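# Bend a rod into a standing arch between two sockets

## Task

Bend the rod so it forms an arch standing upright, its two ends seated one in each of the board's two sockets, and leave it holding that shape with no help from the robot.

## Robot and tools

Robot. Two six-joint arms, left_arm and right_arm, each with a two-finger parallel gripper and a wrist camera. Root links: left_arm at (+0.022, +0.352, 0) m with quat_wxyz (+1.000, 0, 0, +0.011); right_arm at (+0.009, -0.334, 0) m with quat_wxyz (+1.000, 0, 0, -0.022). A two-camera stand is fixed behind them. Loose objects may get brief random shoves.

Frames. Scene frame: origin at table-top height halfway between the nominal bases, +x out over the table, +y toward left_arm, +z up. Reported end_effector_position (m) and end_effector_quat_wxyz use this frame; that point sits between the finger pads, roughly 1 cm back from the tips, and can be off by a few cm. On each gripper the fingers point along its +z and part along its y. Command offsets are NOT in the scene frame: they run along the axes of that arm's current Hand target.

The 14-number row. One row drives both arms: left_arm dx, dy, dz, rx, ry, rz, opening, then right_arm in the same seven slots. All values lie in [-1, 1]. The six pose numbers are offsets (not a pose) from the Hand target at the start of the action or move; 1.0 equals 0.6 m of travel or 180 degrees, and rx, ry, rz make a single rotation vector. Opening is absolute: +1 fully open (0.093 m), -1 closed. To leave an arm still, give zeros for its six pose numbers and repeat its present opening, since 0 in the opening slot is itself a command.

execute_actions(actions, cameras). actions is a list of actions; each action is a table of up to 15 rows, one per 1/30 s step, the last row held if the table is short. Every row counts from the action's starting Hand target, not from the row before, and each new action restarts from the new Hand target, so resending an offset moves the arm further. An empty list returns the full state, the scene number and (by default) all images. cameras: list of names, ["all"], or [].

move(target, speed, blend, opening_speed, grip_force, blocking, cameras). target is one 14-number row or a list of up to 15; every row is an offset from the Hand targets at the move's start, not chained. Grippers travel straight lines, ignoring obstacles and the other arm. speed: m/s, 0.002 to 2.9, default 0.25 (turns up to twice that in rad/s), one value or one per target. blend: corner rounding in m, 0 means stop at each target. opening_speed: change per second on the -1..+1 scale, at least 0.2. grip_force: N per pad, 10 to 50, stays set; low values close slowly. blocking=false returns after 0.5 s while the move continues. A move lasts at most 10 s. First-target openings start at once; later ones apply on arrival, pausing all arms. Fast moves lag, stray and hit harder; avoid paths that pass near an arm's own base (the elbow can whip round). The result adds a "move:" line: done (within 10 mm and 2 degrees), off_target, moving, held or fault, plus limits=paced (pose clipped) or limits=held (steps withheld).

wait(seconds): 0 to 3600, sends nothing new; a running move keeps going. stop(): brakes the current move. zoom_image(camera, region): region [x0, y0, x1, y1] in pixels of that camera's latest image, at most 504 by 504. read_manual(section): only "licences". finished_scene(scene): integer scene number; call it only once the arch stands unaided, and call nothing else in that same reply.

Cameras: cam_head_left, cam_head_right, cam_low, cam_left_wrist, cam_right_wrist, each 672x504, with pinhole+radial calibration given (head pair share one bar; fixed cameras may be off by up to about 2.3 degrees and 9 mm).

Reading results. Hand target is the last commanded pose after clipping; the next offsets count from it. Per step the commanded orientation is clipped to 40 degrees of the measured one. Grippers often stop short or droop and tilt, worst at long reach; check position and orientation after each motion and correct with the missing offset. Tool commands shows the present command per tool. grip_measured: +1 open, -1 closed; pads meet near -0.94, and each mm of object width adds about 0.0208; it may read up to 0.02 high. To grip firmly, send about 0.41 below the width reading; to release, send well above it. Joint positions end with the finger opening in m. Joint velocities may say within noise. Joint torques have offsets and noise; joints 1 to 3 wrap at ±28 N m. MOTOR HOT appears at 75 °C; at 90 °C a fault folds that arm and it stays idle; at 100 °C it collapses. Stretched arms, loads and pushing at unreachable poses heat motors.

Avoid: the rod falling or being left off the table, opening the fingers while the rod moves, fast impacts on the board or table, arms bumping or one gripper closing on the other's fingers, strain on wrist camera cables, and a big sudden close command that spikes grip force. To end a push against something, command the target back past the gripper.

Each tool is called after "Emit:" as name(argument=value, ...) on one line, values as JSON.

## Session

Emit:
execute_actions(actions=[])

Emit:
zoom_image(camera="cam_head_left", region=[150, 230, 500, 430])

Emit:
zoom_image(camera="cam_head_right", region=[150, 230, 500, 430])

Scene clock: 0.00 s.
left_arm: end_effector_position=(+0.4206, +0.3589, +0.0522) grip_measured=+1.000 end_effector_quat_wxyz=(+0.534, -0.037, +0.844, +0.029) | right_arm: end_effector_position=(+0.3941, -0.3997, +0.0626) grip_measured=+1.000 end_effector_quat_wxyz=(+0.529, +0.135, +0.816, -0.188)
Joint positions: left_arm=[-0.053 1.705 0.414 0.845 -0.115 -0.044 0.093] | right_arm=[0.083 1.71 0.417 0.859 0.502 0.041 0.093]
Joint velocities: within noise
Joint torques (N m): no reading
Heat: left arm: 31 °C; right arm: 29 °C.
Hand target: left_arm +0.4260, +0.3588, +0.0635; +0.550, -0.038, +0.834, +0.028 | right_arm +0.3971, -0.3996, +0.0680; +0.536, +0.137, +0.812, -0.187
Tool commands: left_gripper/opening=+1.0 right_gripper/opening=+1.0
camera_calibration:
cam_left_wrist: T_world_to_cam=[[0.08213, -0.99662, 0.00036, 0.32341], [-0.76114, -0.06296, -0.64553, 0.41799], [0.64337, 0.05274, -0.76374, -0.16655]] pos_world=[0.39874, 0.35742, 0.1425]
cam_right_wrist: T_world_to_cam=[[-0.39475, -0.90209, 0.17435, -0.21635], [-0.71356, 0.18147, -0.67668, 0.43628], [0.57879, -0.39153, -0.71534, -0.25721]] pos_world=[0.37478, -0.37504, 0.14896]

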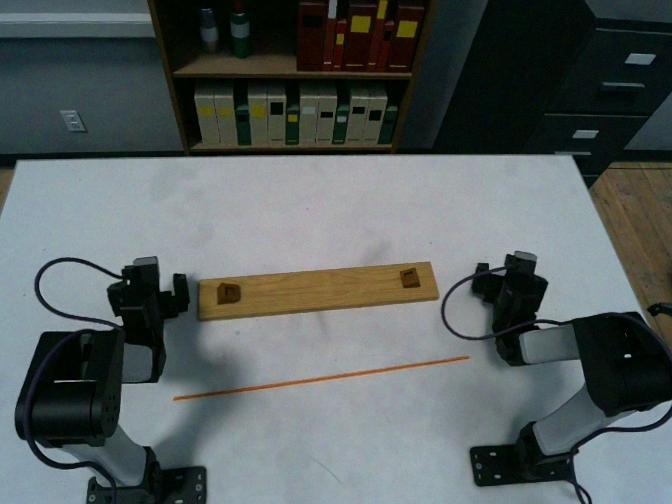

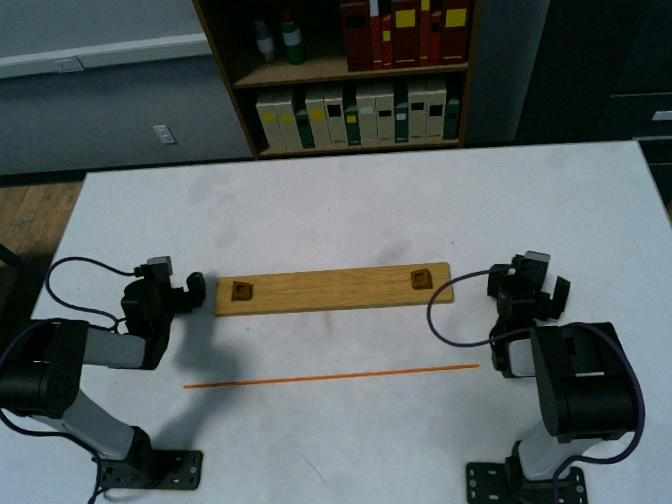

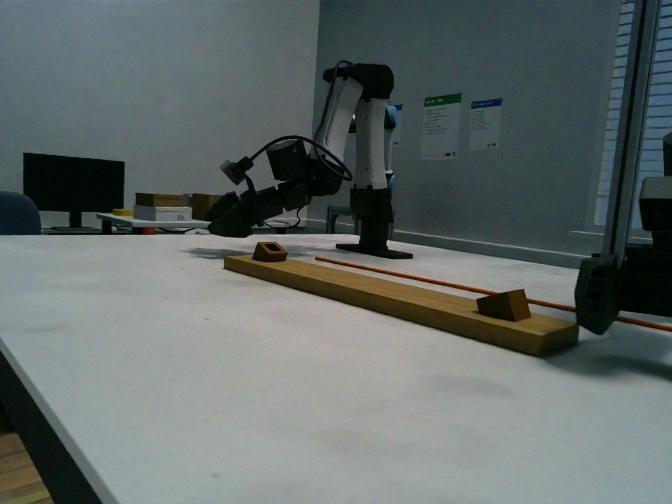

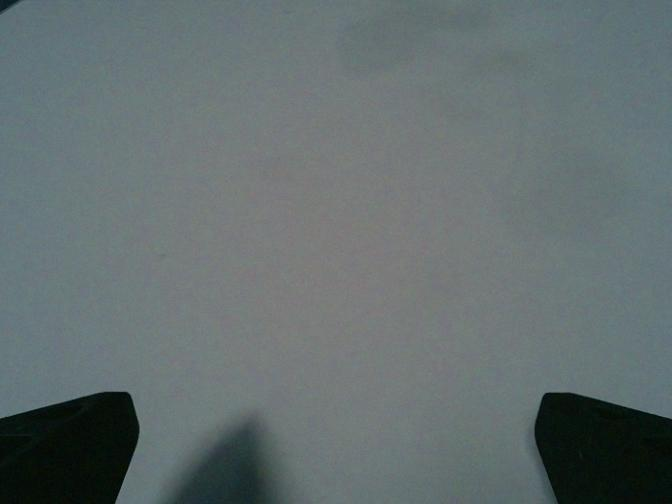

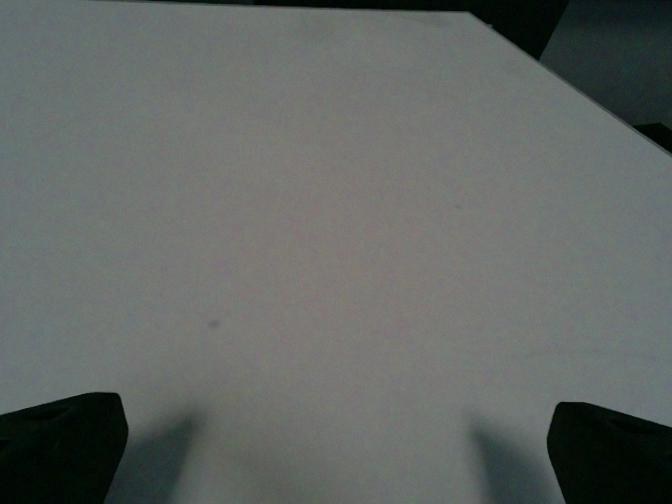

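Scaled by 1.440.

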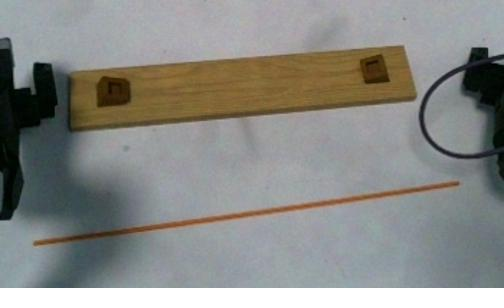

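Scaled by 1.440.

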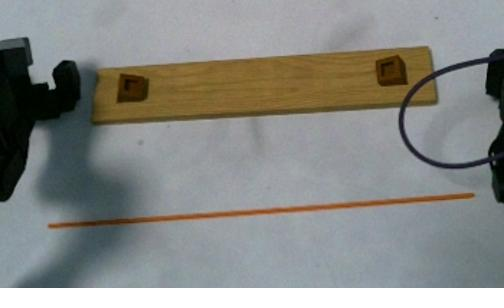

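Emit:
zoom_image(camera="cam_head_left", region=[205, 265, 265, 325])

Emit:
zoom_image(camera="cam_head_left", region=[385, 250, 445, 310])

Emit:
zoom_image(camera="cam_head_right", region=[215, 265, 275, 325])

Emit:
zoom_image(camera="cam_head_right", region=[395, 250, 455, 310])

Emit:
move(target=[[0.0667,-0.2132,-0.4392,0.2896,0.2872,0.4367,1.0,0.0212,0.1718,-0.421,-0.4118,0.1755,-0.5462,1.0],[0.1862,-0.2138,-0.388,0.2896,0.2872,0.4367,1.0,0.1472,0.1933,-0.3723,-0.4118,0.1755,-0.5462,1.0]], speed=0.3, blend=0.03, cameras=["cam_low","cam_left_wrist","cam_right_wrist"])

Scaled by 8.400.

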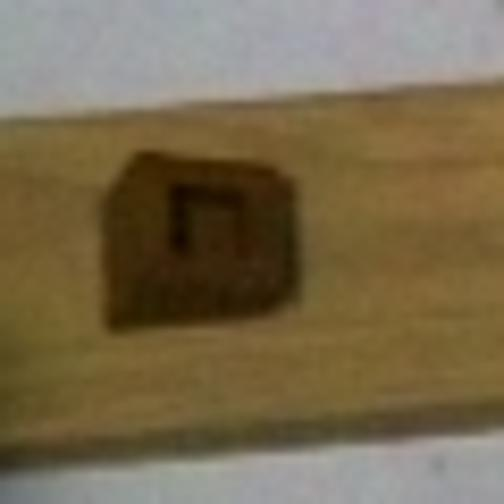

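Scaled by 8.400.

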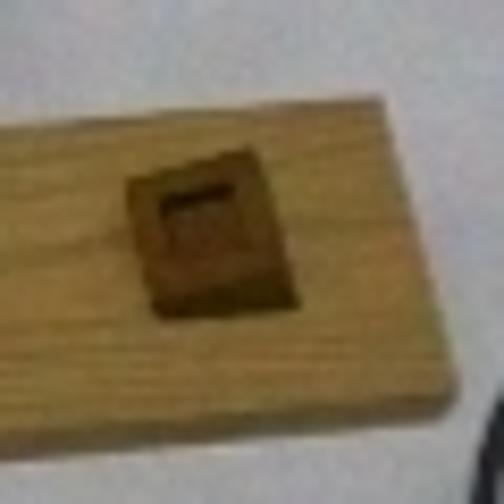

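Scaled by 8.400.

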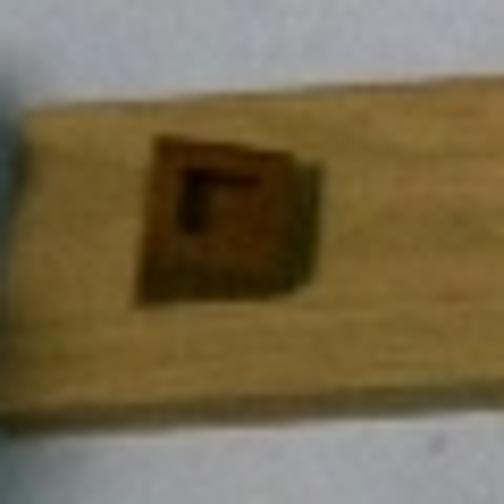

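Scaled by 8.400.

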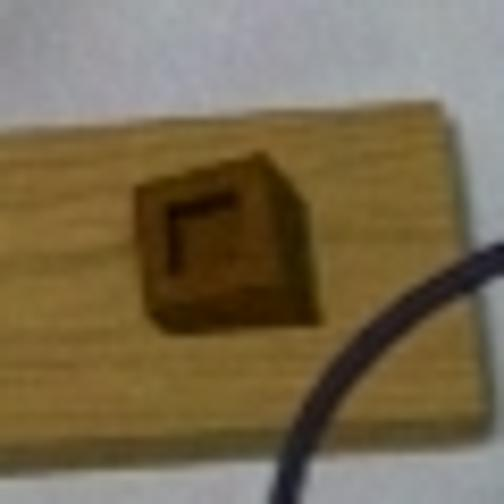

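Scene clock: 54.70 s.
left_arm: end_effector_position=(+0.1773, +0.2094, +0.0540) grip_measured=+1.000 end_effector_quat_wxyz=(-0.007, +0.668, +0.744, -0.005) | right_arm: end_effector_position=(+0.2320, -0.1966, +0.0552) grip_measured=+1.000 end_effector_quat_wxyz=(-0.005, +0.732, -0.681, +0.009)
Joint positions: left_arm=[-0.754 1.395 0.844 -1.034 0.011 0.73 0.093] | right_arm=[0.604 1.568 1.005 -0.994 0.016 -1.084 0.093]
Joint torques (N m): left_arm=[-0.31 -3.86 4.6 0.61 -0.18 0.12] | right_arm=[0.55 -4.25 5.05 0.49 -0.15 -0.2]
Heat: left arm: 36 °C; right arm: 36 °C.
Hand target: left_arm +0.1812, +0.2070, +0.0519; +0.000, +0.674, +0.739, +0.000 | right_arm +0.2287, -0.1937, +0.0477; +0.000, +0.740, -0.673, +0.001
Off the commanded pose: left_arm 0.005 m, 1 deg | right_arm 0.009 m, 2 deg.
move: done
cam_left_wrist: T_world_to_cam=[[-0.99308, -0.11323, 0.03119, 0.19835], [-0.0901, 0.90482, 0.41615, -0.1544], [-0.07534, 0.41046, -0.90876, 0.05949]] pos_world=[0.18754, 0.13775, 0.11213]
cam_right_wrist: T_world_to_cam=[[0.99575, 0.09208, -0.00033, -0.21332], [0.08372, -0.90388, 0.41951, -0.18003], [0.03833, -0.41776, -0.90775, 0.04173]] pos_world=[0.22589, -0.12565, 0.11334]

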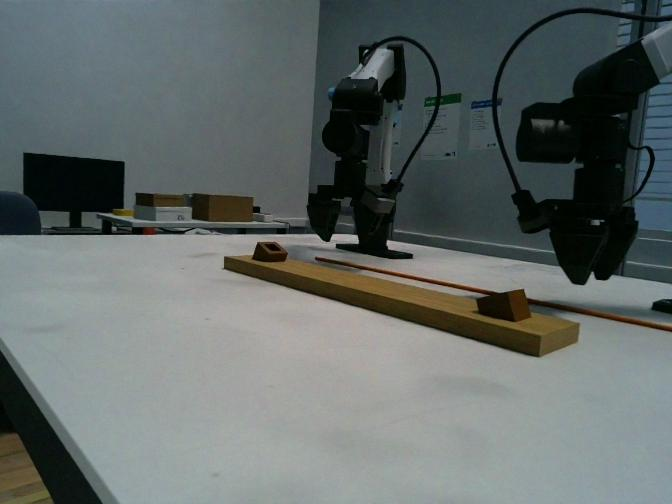

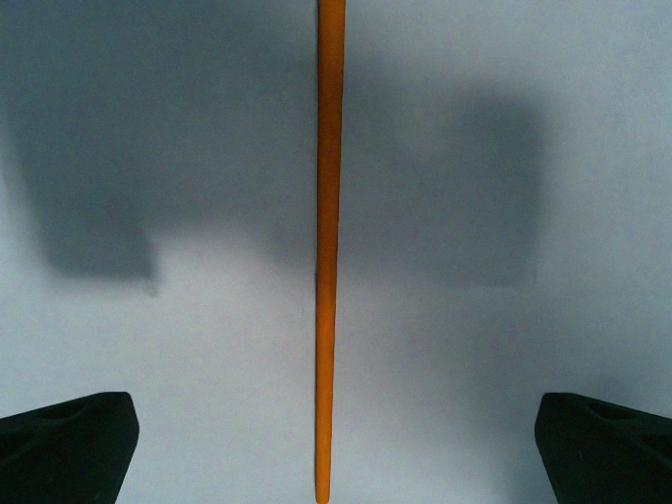

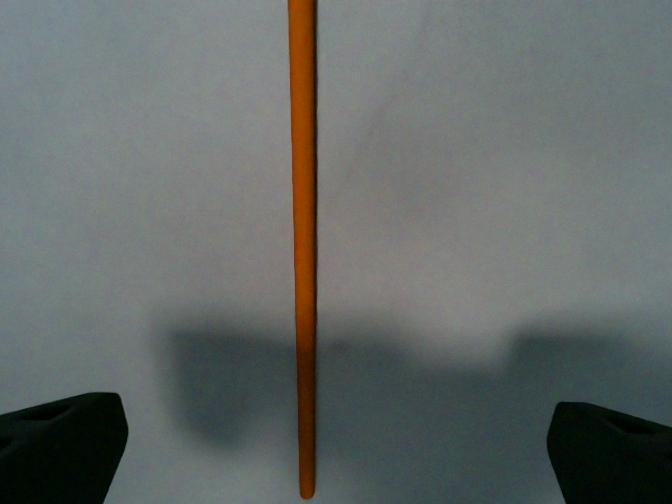

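Emit:
move(target=[[-0.0003,0.0033,0.0733,0,0,0,1.0,-0.0047,0.0141,0.0783,0,0,0,1.0],[-0.0003,0.0033,0.0733,0,0,0,-1.0,-0.0047,0.0141,0.0783,0,0,0,-1.0]], speed=0.08, opening_speed=1.5, cameras=["cam_low","cam_left_wrist","cam_right_wrist"])

Emit:
zoom_image(camera="cam_low", region=[465, 270, 545, 350])

Emit:
zoom_image(camera="cam_low", region=[230, 210, 310, 290])

Scene clock: 97.63 s.
left_arm: end_effector_position=(+0.1754, +0.2112, +0.0125) grip_measured=-0.928 end_effector_quat_wxyz=(-0.015, +0.671, +0.742, -0.005) | right_arm: end_effector_position=(+0.2210, -0.1950, +0.0092) grip_measured=-0.921 end_effector_quat_wxyz=(+0.000, +0.740, -0.672, +0.004)
Joint positions: left_arm=[-0.754 1.473 0.73 -0.858 0.011 0.739 0.001] | right_arm=[0.628 1.626 0.865 -0.809 0.008 -1.084 0.001]
Joint torques (N m): left_arm=[0.21 -3.56 4.01 0.87 -0.18 0.11] | right_arm=[0.73 -3.89 4.33 0.61 -0.07 0.06]
Heat: left arm: 33 °C; right arm: 32 °C.
Hand target: left_arm +0.1831, +0.2070, +0.0079; +0.000, +0.674, +0.739, +0.000 | right_arm +0.2201, -0.1917, +0.0007; +0.000, +0.740, -0.673, +0.001
Off the commanded pose: left_arm 0.010 m, 2 deg | right_arm 0.009 m, 0 deg.
move: done; target 2's new opening was sent with left_arm's hand 0.012 m and 2 deg from that target
cam_left_wrist: T_world_to_cam=[[-0.99357, -0.10533, 0.04165, 0.19623], [-0.07762, 0.90095, 0.42692, -0.1405], [-0.08249, 0.42094, -0.90333, 0.01993]] pos_world=[0.18571, 0.13887, 0.06981]
cam_right_wrist: T_world_to_cam=[[0.99322, 0.1152, -0.01568, -0.19725], [0.11114, -0.90127, 0.41875, -0.16398], [0.03411, -0.41765, -0.90797, 0.00194]] pos_world=[0.21407, -0.12426, 0.06734]

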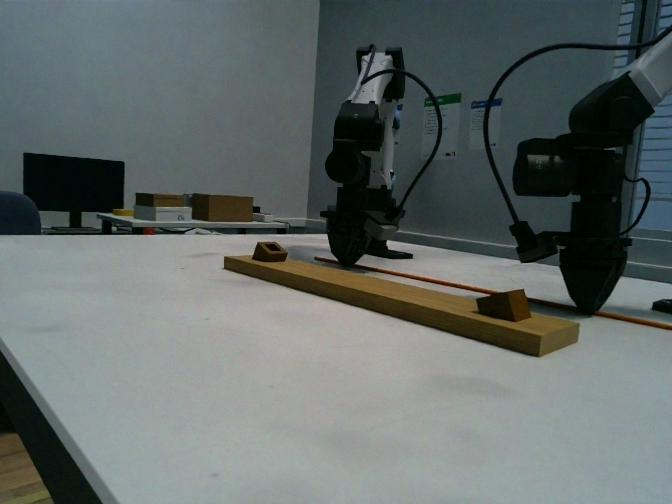

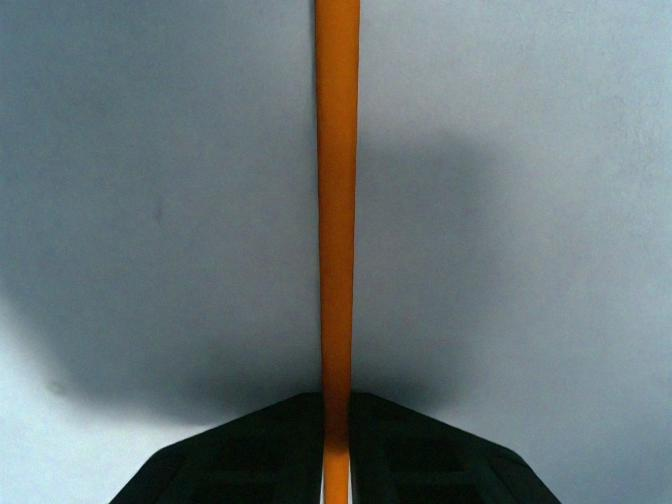

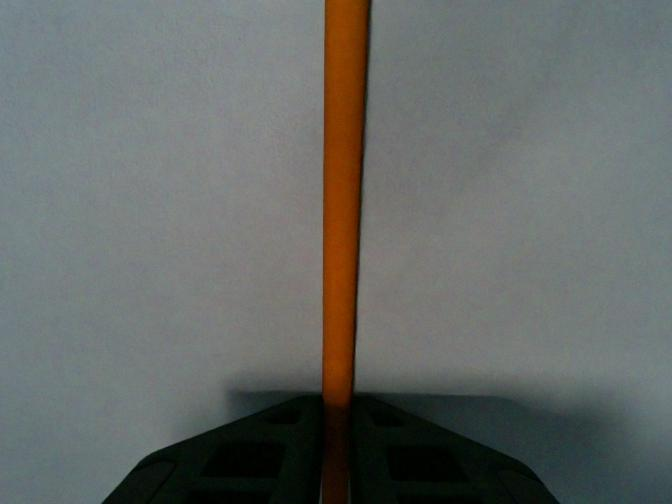

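Scaled by 6.300.

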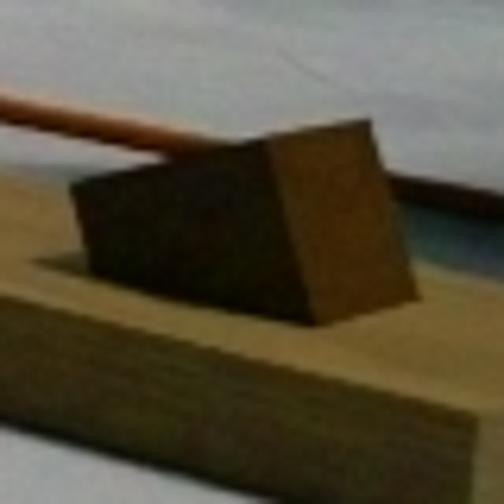

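Scaled by 6.300.

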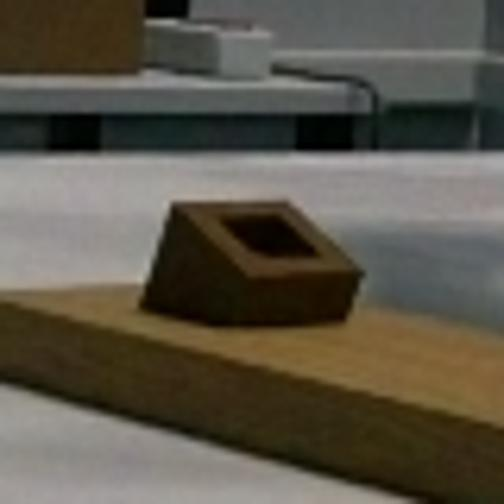

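Emit:
move(target=[[0.0066,-0.0079,-0.1733,0,0,0,-1.0,0.0042,-0.0036,-0.1817,0,0,0,-1.0],[-0.0128,0.2547,-0.4035,-0.5,-0.0064,0.0064,-1.0,0.0269,-0.2384,-0.4155,0.5,0.0064,0.0064,-1.0],[-0.043,0.2871,-0.3952,-0.4854,-0.1837,-0.1654,-1.0,0.0029,-0.2721,-0.4072,0.491,-0.1717,0.1778,-1.0],[-0.151,0.3322,-0.2852,-0.4272,-0.3552,-0.3199,-1.0,-0.1,-0.308,-0.2705,0.4382,-0.3457,0.3315,-1.0]], speed=[0.25,0.3,0.25,0.18], blend=0.02, cameras=["cam_low","cam_head_left","cam_head_right"])

Emit:
zoom_image(camera="cam_low", region=[450, 240, 550, 340])

Emit:
zoom_image(camera="cam_low", region=[220, 190, 320, 290])

Scene clock: 168.67 s.
left_arm: end_effector_position=(+0.3867, +0.1583, +0.1514) grip_measured=-0.947 end_effector_quat_wxyz=(+0.674, +0.088, +0.712, +0.177) | right_arm: end_effector_position=(+0.3952, -0.1403, +0.1427) grip_measured=-0.939 end_effector_quat_wxyz=(+0.695, -0.118, +0.699, -0.119)
Joint positions: left_arm=[-0.851 1.8 0.573 1.176 -0.962 0.339 0] | right_arm=[0.77 1.869 0.555 1.306 0.729 -0.332 0]
Joint torques (N m): left_arm=[-1.72 -6.68 6.52 3.48 0.32 -0.6] | right_arm=[2.43 -5.65 8.69 2.41 -0.48 0.6]
Heat: left arm: 33 °C; right arm: 33 °C.
Hand target: left_arm +0.3900, +0.1352, +0.1789; +0.725, +0.048, +0.679, +0.101 | right_arm +0.3982, -0.1145, +0.1631; +0.731, -0.095, +0.674, -0.052
Off the commanded pose: left_arm 0.036 m, 12 deg | right_arm 0.033 m, 10 deg.
move: off_target (left_arm, right_arm)
Images, in order (width x height): cam_head_left 672x504, cam_head_right 672x504, cam_low 672x504.

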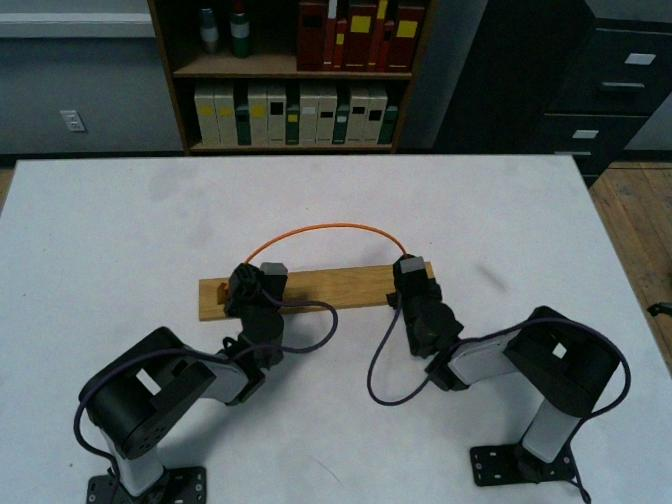

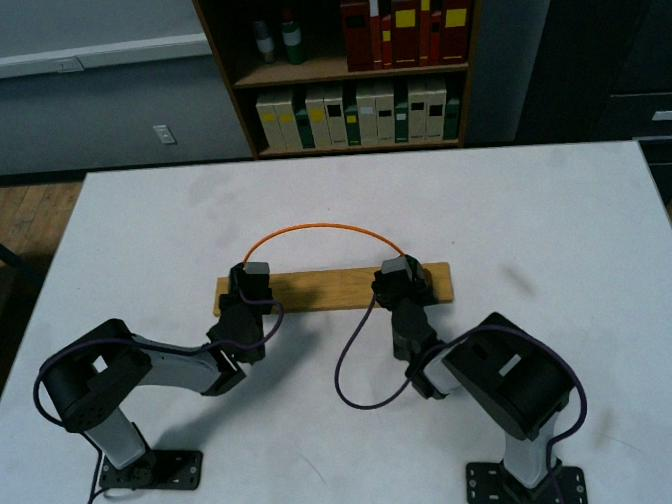

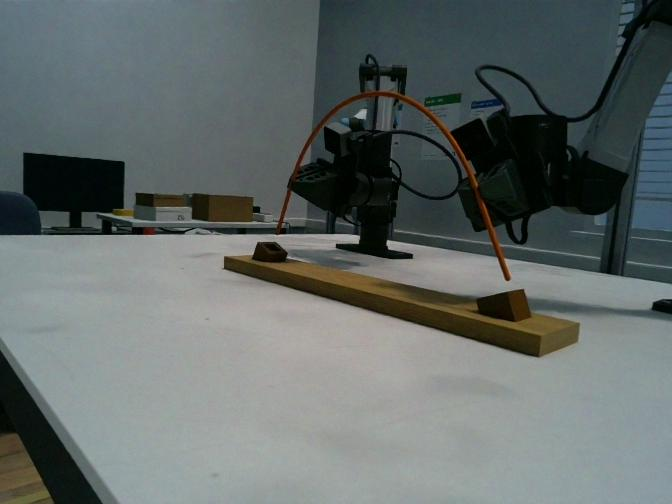

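Scaled by 5.040.

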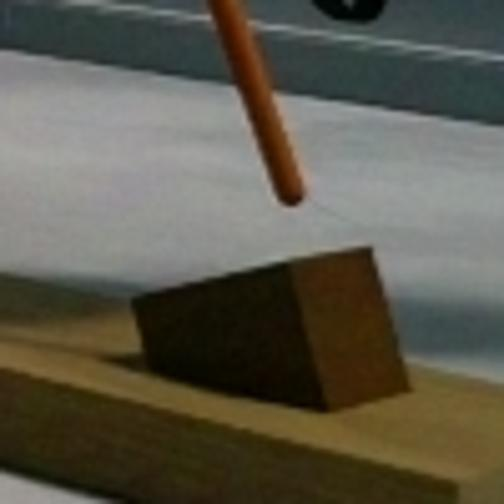

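Scaled by 5.040.

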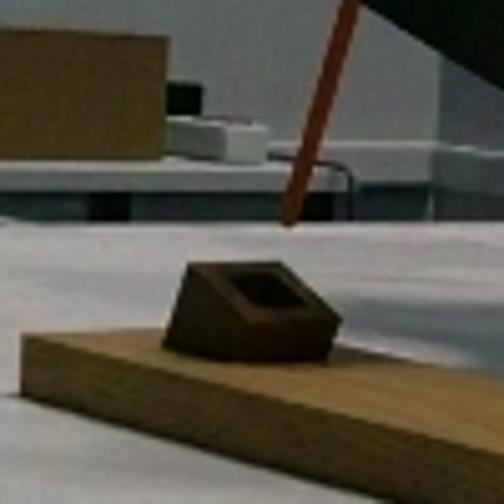

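Emit:
move(target=[[0.0083,-0.0162,-0.0027,-0.0029,-0.0135,-0.0009,-1.0,0.0243,0.0148,0.0028,0.0028,-0.0136,-0.001,-1.0]], speed=0.06, cameras=["cam_low"])

Emit:
zoom_image(camera="cam_low", region=[450, 240, 550, 340])

Emit:
zoom_image(camera="cam_low", region=[220, 190, 320, 290])

Scene clock: 259.83 s.
left_arm: end_effector_position=(+0.3864, +0.1540, +0.1390) grip_measured=-0.947 end_effector_quat_wxyz=(+0.677, +0.083, +0.708, +0.186) | right_arm: end_effector_position=(+0.3993, -0.1377, +0.1227) grip_measured=-0.939 end_effector_quat_wxyz=(+0.702, -0.106, +0.693, -0.121)
Joint positions: left_arm=[-0.867 1.888 0.582 1.279 -0.995 0.361 0] | right_arm=[0.774 2.006 0.573 1.454 0.748 -0.337 0]
Joint torques (N m): left_arm=[-2.04 -7.04 6.28 3.91 0.48 -0.34] | right_arm=[2.61 -6.05 8.01 2.61 -0.6 0.26]
Heat: left arm: 47 °C; right arm: 46 °C.
Hand target: left_arm +0.3894, +0.1268, +0.1719; +0.740, +0.046, +0.663, +0.102 | right_arm +0.4007, -0.1087, +0.1472; +0.746, -0.094, +0.658, -0.054
Off the commanded pose: left_arm 0.043 m, 14 deg | right_arm 0.038 m, 10 deg.
move: off_target (left_arm, right_arm)

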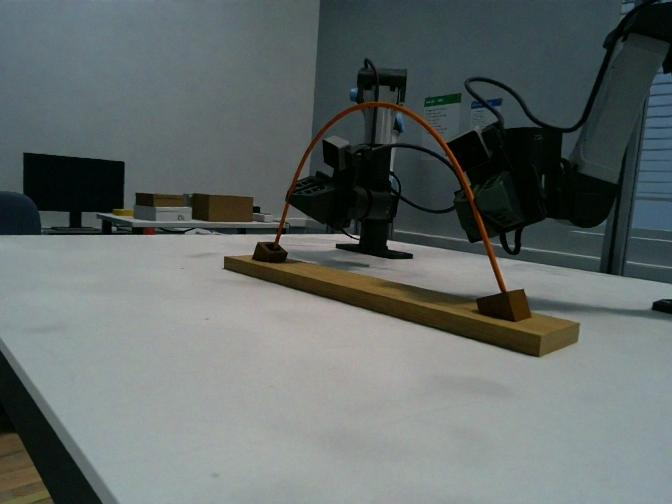

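Scaled by 5.040.

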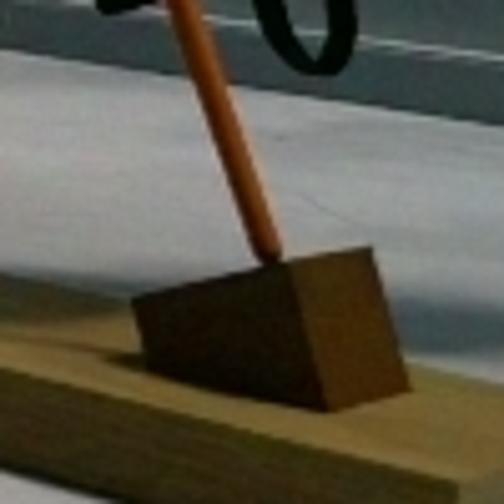

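Scaled by 5.040.

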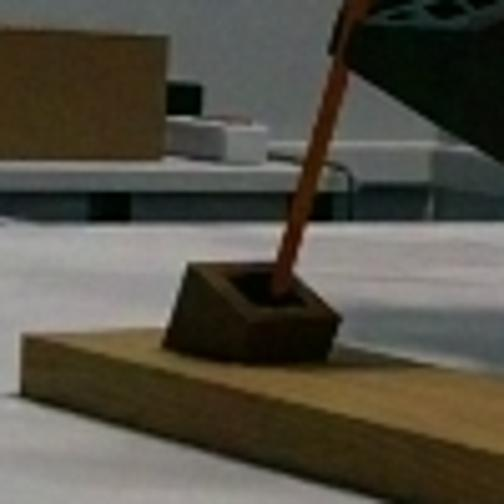

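Emit:
move(target=[[0.0378,0.0088,0.0005,0,0,0,-1.0,0.03,-0.004,-0.0007,0,0,0,-1.0]], speed=0.05, cameras=["cam_low"])

Emit:
zoom_image(camera="cam_low", region=[450, 240, 550, 340])

Emit:
zoom_image(camera="cam_low", region=[220, 190, 320, 290])

Scene clock: 293.70 s.
left_arm: end_effector_position=(+0.3894, +0.1561, +0.1280) grip_measured=-0.947 end_effector_quat_wxyz=(+0.681, +0.074, +0.705, +0.185) | right_arm: end_effector_position=(+0.3994, -0.1377, +0.1113) grip_measured=-0.939 end_effector_quat_wxyz=(+0.694, -0.114, +0.699, -0.126)
Joint positions: left_arm=[-0.857 1.957 0.582 1.368 -0.994 0.364 0] | right_arm=[0.774 2.035 0.573 1.457 0.748 -0.337 0]
Joint torques (N m): left_arm=[-0.66 -6.6 3.95 3.93 0.68 -0.43] | right_arm=[1.14 -5.75 7.06 2.64 -0.72 0.52]
Heat: left arm: 58 °C; right arm: 48 °C.
Hand target: left_arm +0.3915, +0.1367, +0.1510; +0.740, +0.046, +0.663, +0.102 | right_arm +0.4027, -0.1147, +0.1301; +0.746, -0.094, +0.658, -0.054
Off the commanded pose: left_arm 0.030 m, 13 deg | right_arm 0.030 m, 11 deg.
joint sent to its limit (right arm) — joint 4 (wrist pitch), upper limit. The joint targets still meet the commanded pose.
move: off_target (left_arm, right_arm)

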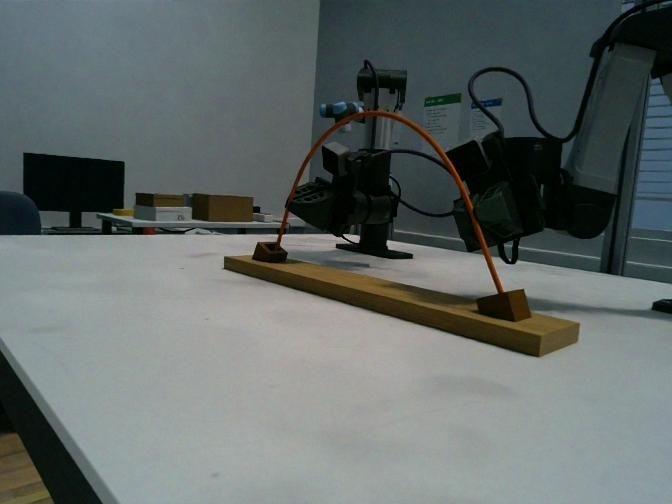

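Scaled by 5.040.

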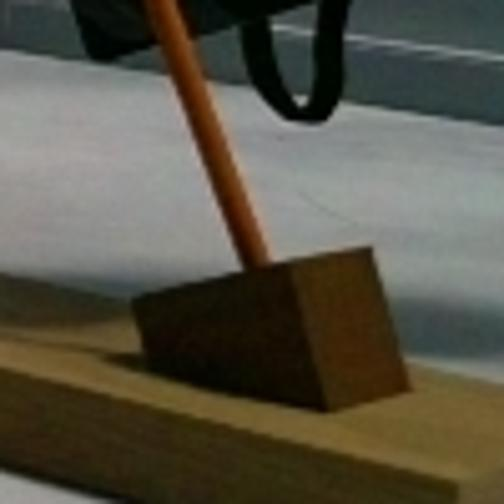

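Scaled by 5.040.

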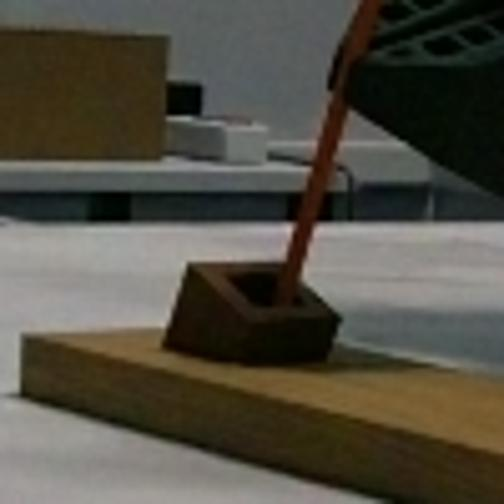

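Emit:
move(target=[[0.0205,0.001,-0.002,0,0,0,-1, 0.0205,-0.001,-0.0027,0,0,0,-1]], speed=0.05, cameras=["cam_low"])

Scene clock: 343.23 s.
left_arm: end_effector_position=(+0.3904, +0.1549, +0.1256) grip_measured=-0.947 end_effector_quat_wxyz=(+0.685, +0.076, +0.703, +0.178) | right_arm: end_effector_position=(+0.4007, -0.1362, +0.1093) grip_measured=-0.939 end_effector_quat_wxyz=(+0.695, -0.112, +0.700, -0.123)
Joint positions: left_arm=[-0.854 1.977 0.58 1.399 -0.979 0.364 0] | right_arm=[0.774 2.047 0.58 1.46 0.746 -0.329 0]
Joint torques (N m): left_arm=[-0.36 -5.11 3.3 3.89 0.59 -0.63] | right_arm=[0.59 -4.68 5.7 2.61 -0.71 0.55]
Heat: left arm: 67 °C; right arm: 51 °C.
Hand target: left_arm +0.3915, +0.1399, +0.1390; +0.740, +0.046, +0.663, +0.102 | right_arm +0.4027, -0.1179, +0.1181; +0.746, -0.094, +0.658, -0.054
Off the commanded pose: left_arm 0.020 m, 12 deg | right_arm 0.020 m, 11 deg.
joint sent to its limit (left arm) — joint 4 (wrist pitch), upper limit. The joint targets still meet the commanded pose.
joint sent to its limit (right arm) — joint 4 (wrist pitch), upper limit. The joint targets are off in orientation, not in position.
move: off_target (left_arm, right_arm)

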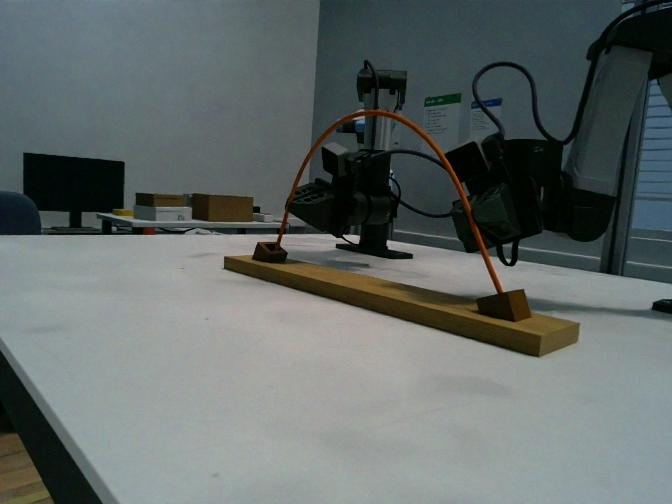

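Emit:
move(target=[[0.0205,0.001,-0.002,0,0,0,-1, 0.0205,-0.001,-0.0027,0,0,0,-1],[0.0205,0.001,-0.002,0,0,0,0.2, 0.0205,-0.001,-0.0027,0,0,0,0.2]], speed=0.05, opening_speed=1.5, cameras=["cam_low", "cam_left_wrist", "cam_right_wrist", "cam_head_left"])

Scene clock: 352.97 s.
left_arm: end_effector_position=(+0.3916, +0.1474, +0.1037) grip_measured=+0.197 end_effector_quat_wxyz=(+0.680, +0.089, +0.713, +0.148) | right_arm: end_effector_position=(+0.4038, -0.1259, +0.0942) grip_measured=+0.198 end_effector_quat_wxyz=(+0.691, -0.114, +0.709, -0.083)
Joint positions: left_arm=[-0.848 2.033 0.573 1.407 -0.915 0.297 0.055] | right_arm=[0.769 2.093 0.594 1.46 0.684 -0.255 0.055]
Joint torques (N m): left_arm=[-0.13 -7.64 2.95 3.86 0 -0.26] | right_arm=[0.44 -6.17 4.05 2.63 -0.09 0.12]
Heat: left arm: 65 °C; right arm: 53 °C.
Hand target: left_arm +0.3915, +0.1429, +0.1270; +0.740, +0.046, +0.663, +0.102 | right_arm +0.4027, -0.1212, +0.1061; +0.746, -0.094, +0.658, -0.054
Off the commanded pose: left_arm 0.024 m, 12 deg | right_arm 0.013 m, 9 deg.
joint sent to its limit (left arm) — joint 4 (wrist pitch), upper limit. The joint targets are off in orientation, not in position.
joint sent to its limit (right arm) — joint 4 (wrist pitch), upper limit. The joint targets are off in orientation, not in position.
move: off_target (left_arm, right_arm); target 2's new opening was sent with left_arm's hand 0.011 m and 12 deg from that target
cam_left_wrist: T_world_to_cam=[[0.06042, -0.94284, -0.32771, 0.14951], [-0.46664, 0.26355, -0.84427, 0.27302], [0.88238, 0.20393, -0.42404, -0.2486]] pos_world=[0.33772, 0.11971, 0.17408]
cam_right_wrist: T_world_to_cam=[[0.06763, -0.95357, 0.29347, -0.17537], [-0.42732, -0.29348, -0.85514, 0.25637], [0.90157, -0.06757, -0.42733, -0.24971]] pos_world=[0.34654, -0.10886, 0.16399]
Images, in order (width x height): cam_head_left 672x504, cam_low 672x504, cam_left_wrist 672x504, cam_right_wrist 672x504.

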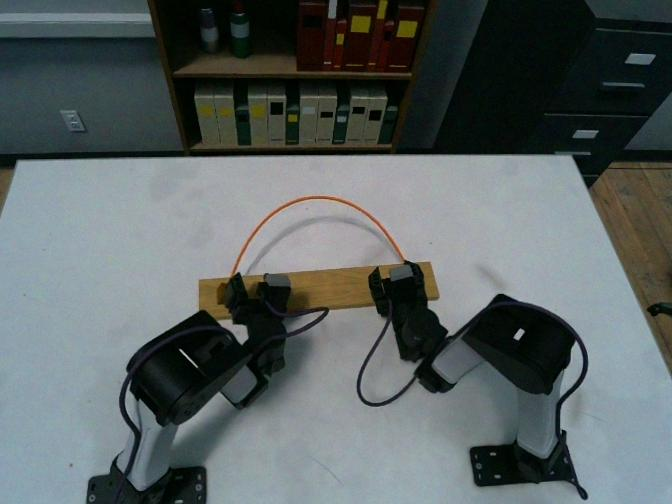

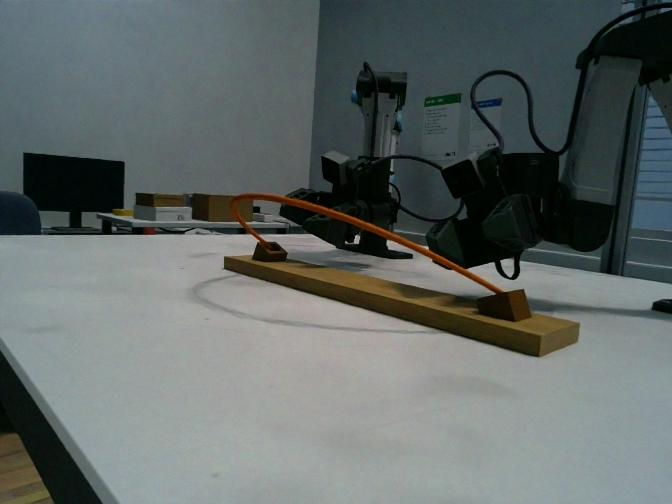

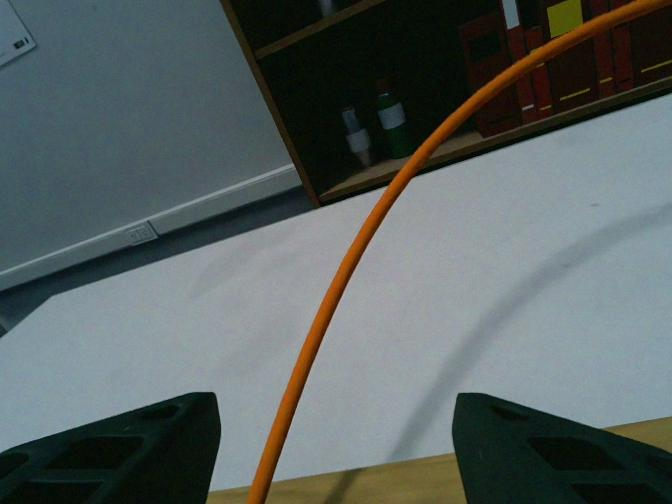

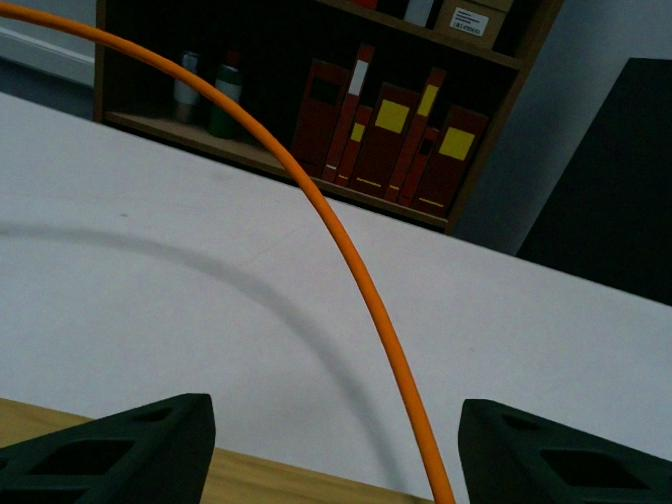

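Emit:
execute_actions(actions=[], cameras=["cam_low", "cam_head_left", "cam_head_right"])

Emit:
zoom_image(camera="cam_low", region=[450, 240, 590, 345])

Emit:
zoom_image(camera="cam_low", region=[220, 215, 320, 290])

Scene clock: 375.73 s.
left_arm: end_effector_position=(+0.3916, +0.1474, +0.1037) grip_measured=+0.198 end_effector_quat_wxyz=(+0.680, +0.089, +0.713, +0.148) | right_arm: end_effector_position=(+0.4038, -0.1259, +0.0942) grip_measured=+0.198 end_effector_quat_wxyz=(+0.691, -0.114, +0.709, -0.083)
Joint positions: left_arm=[-0.848 2.033 0.573 1.407 -0.915 0.297 0.055] | right_arm=[0.769 2.093 0.594 1.46 0.684 -0.255 0.055]
Joint velocities: within noise
Joint torques (N m): left_arm=[-0.16 -7.68 3.02 3.87 0.01 -0.26] | right_arm=[0.28 -6.13 4.1 2.64 -0.08 0.16]
Heat: left arm: 64 °C; right arm: 55 °C.
Hand target: left_arm +0.3915, +0.1429, +0.1270; +0.740, +0.046, +0.663, +0.102 | right_arm +0.4027, -0.1212, +0.1061; +0.746, -0.094, +0.658, -0.054
Tool commands: left_gripper/opening=+0.2 right_gripper/opening=+0.2
Off the commanded pose: left_arm 0.024 m, 11 deg | right_arm 0.013 m, 9 deg.
Images, in order (width x height): cam_head_left 672x504, cam_head_right 672x504, cam_low 672x504.

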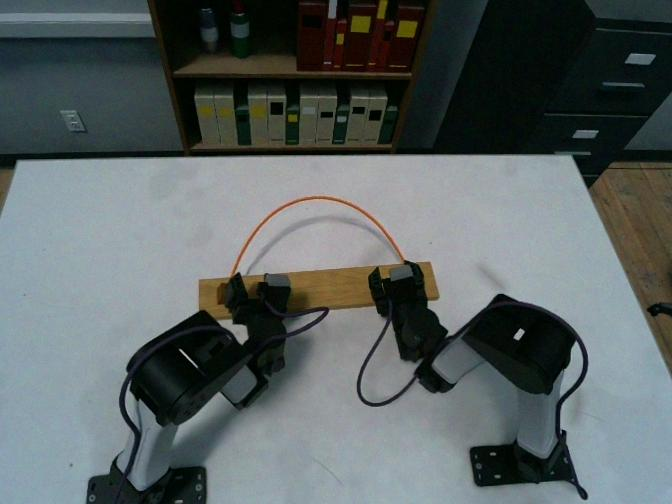

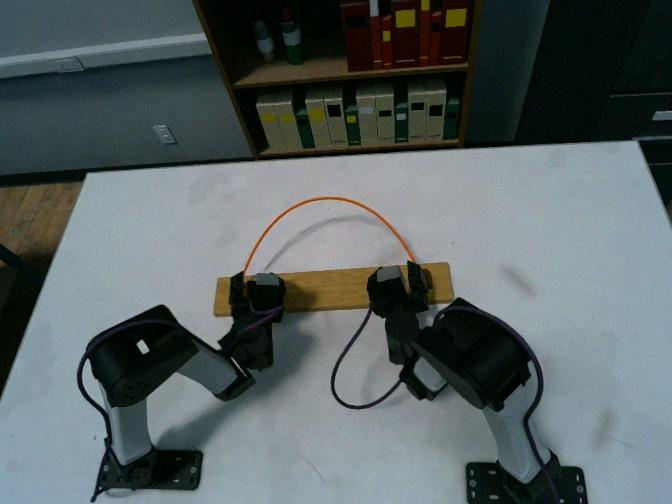

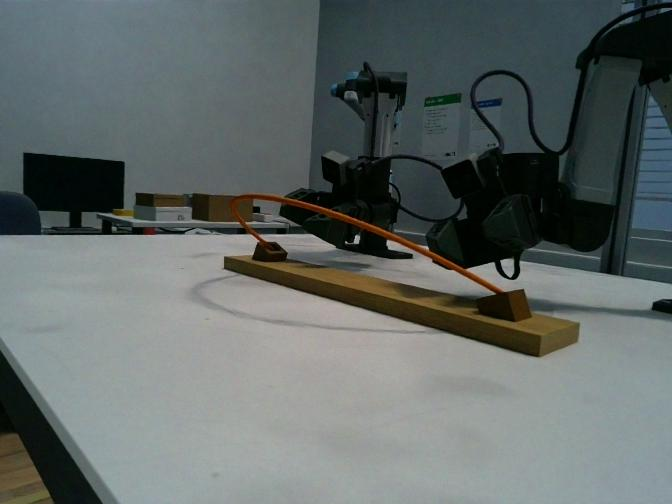

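Scaled by 3.600.

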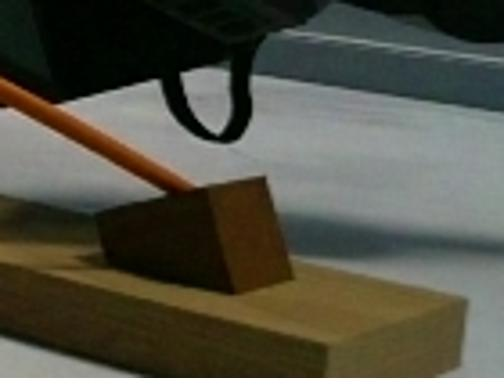

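Scaled by 5.040.

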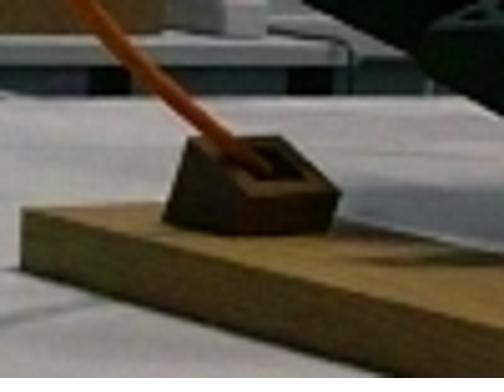

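Emit:
move(target=[[-0.157,0.0448,-0.0305,0,0,0,0.3, -0.1748,-0.043,-0.0298,0,0,0,0.3],[0.0017,0.031,0.0675,0.1289,0.3661,0.0736,0.8, -0.0213,-0.0313,0.0872,-0.1302,0.3662,-0.0713,0.8]], speed=[0.25, 0.3], blend=0.02, cameras=["cam_low", "cam_left_wrist", "cam_right_wrist"])

Scene clock: 580.73 s.
left_arm: end_effector_position=(+0.4234, +0.1672, +0.1294) grip_measured=+0.797 end_effector_quat_wxyz=(+0.218, +0.193, +0.954, +0.068) | right_arm: end_effector_position=(+0.4467, -0.1359, +0.1284) grip_measured=+0.798 end_effector_quat_wxyz=(+0.228, -0.256, +0.938, -0.052)
Joint positions: left_arm=[-0.553 1.88 1.576 -0.887 -0.266 -0.08 0.083] | right_arm=[0.537 1.991 1.715 -0.865 0.199 -0.083 0.083]
Joint torques (N m): left_arm=[0.53 -9.25 7.73 1.24 -0.18 0.1] | right_arm=[-0.69 -7.76 10.69 1.03 0.04 -0.12]
Heat: left arm: 76 °C; right arm: 65 °C. Fold the left arm in close to its base, or ease its load, before you think long.
Hand target: left_arm +0.4301, +0.1640, +0.1345; +0.225, +0.195, +0.953, +0.062 | right_arm +0.4537, -0.1331, +0.1286; +0.228, -0.259, +0.937, -0.046
Off the commanded pose: left_arm 0.009 m, 1 deg | right_arm 0.007 m, 1 deg.
MOTOR HOT: joint 4 (wrist pitch) of the left arm reports 76 °C; the controller's stop level is 90 °C. To cool a motor, set the load down, stop pushing, or move to a pose that needs little force.
move: done
cam_left_wrist: T_world_to_cam=[[-0.34133, -0.91856, -0.19937, 0.32416], [-0.93843, 0.34505, 0.0169, 0.37894], [0.05326, 0.19286, -0.97978, 0.15495]] pos_world=[0.458, 0.13712, 0.21004]
cam_right_wrist: T_world_to_cam=[[0.47998, -0.8535, 0.20287, -0.35689], [-0.87242, -0.48868, 0.00814, 0.36246], [0.09219, -0.1809, -0.97917, 0.14255]] pos_world=[0.47438, -0.10168, 0.20904]

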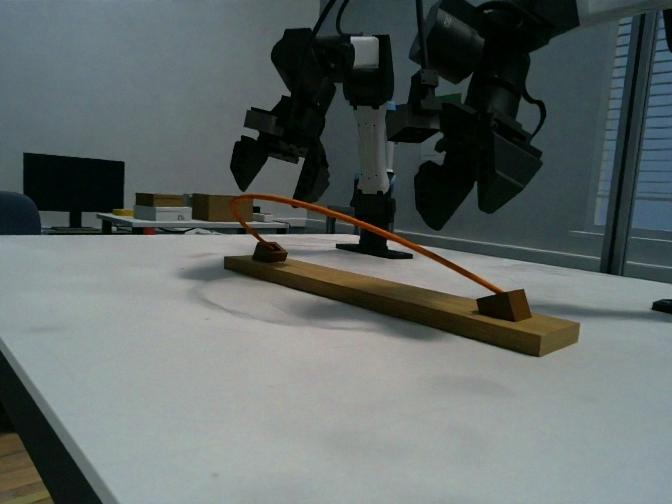

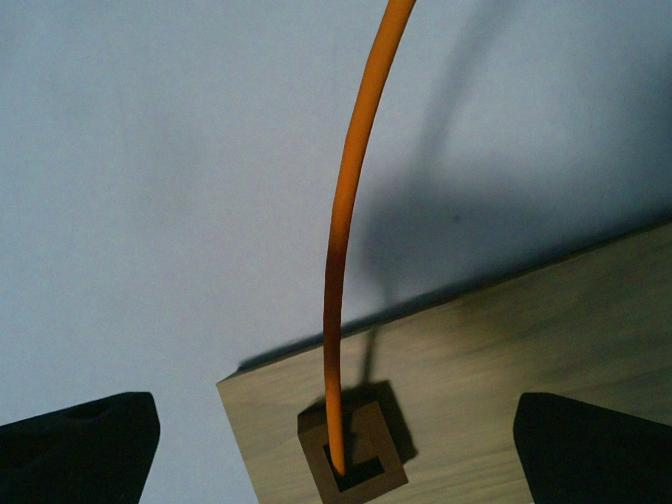

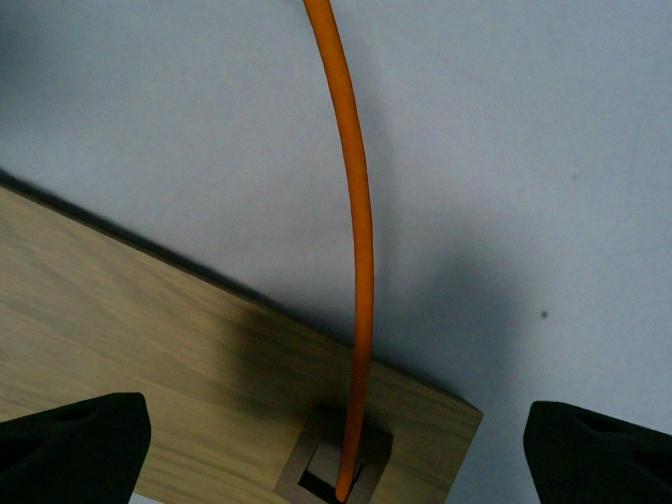

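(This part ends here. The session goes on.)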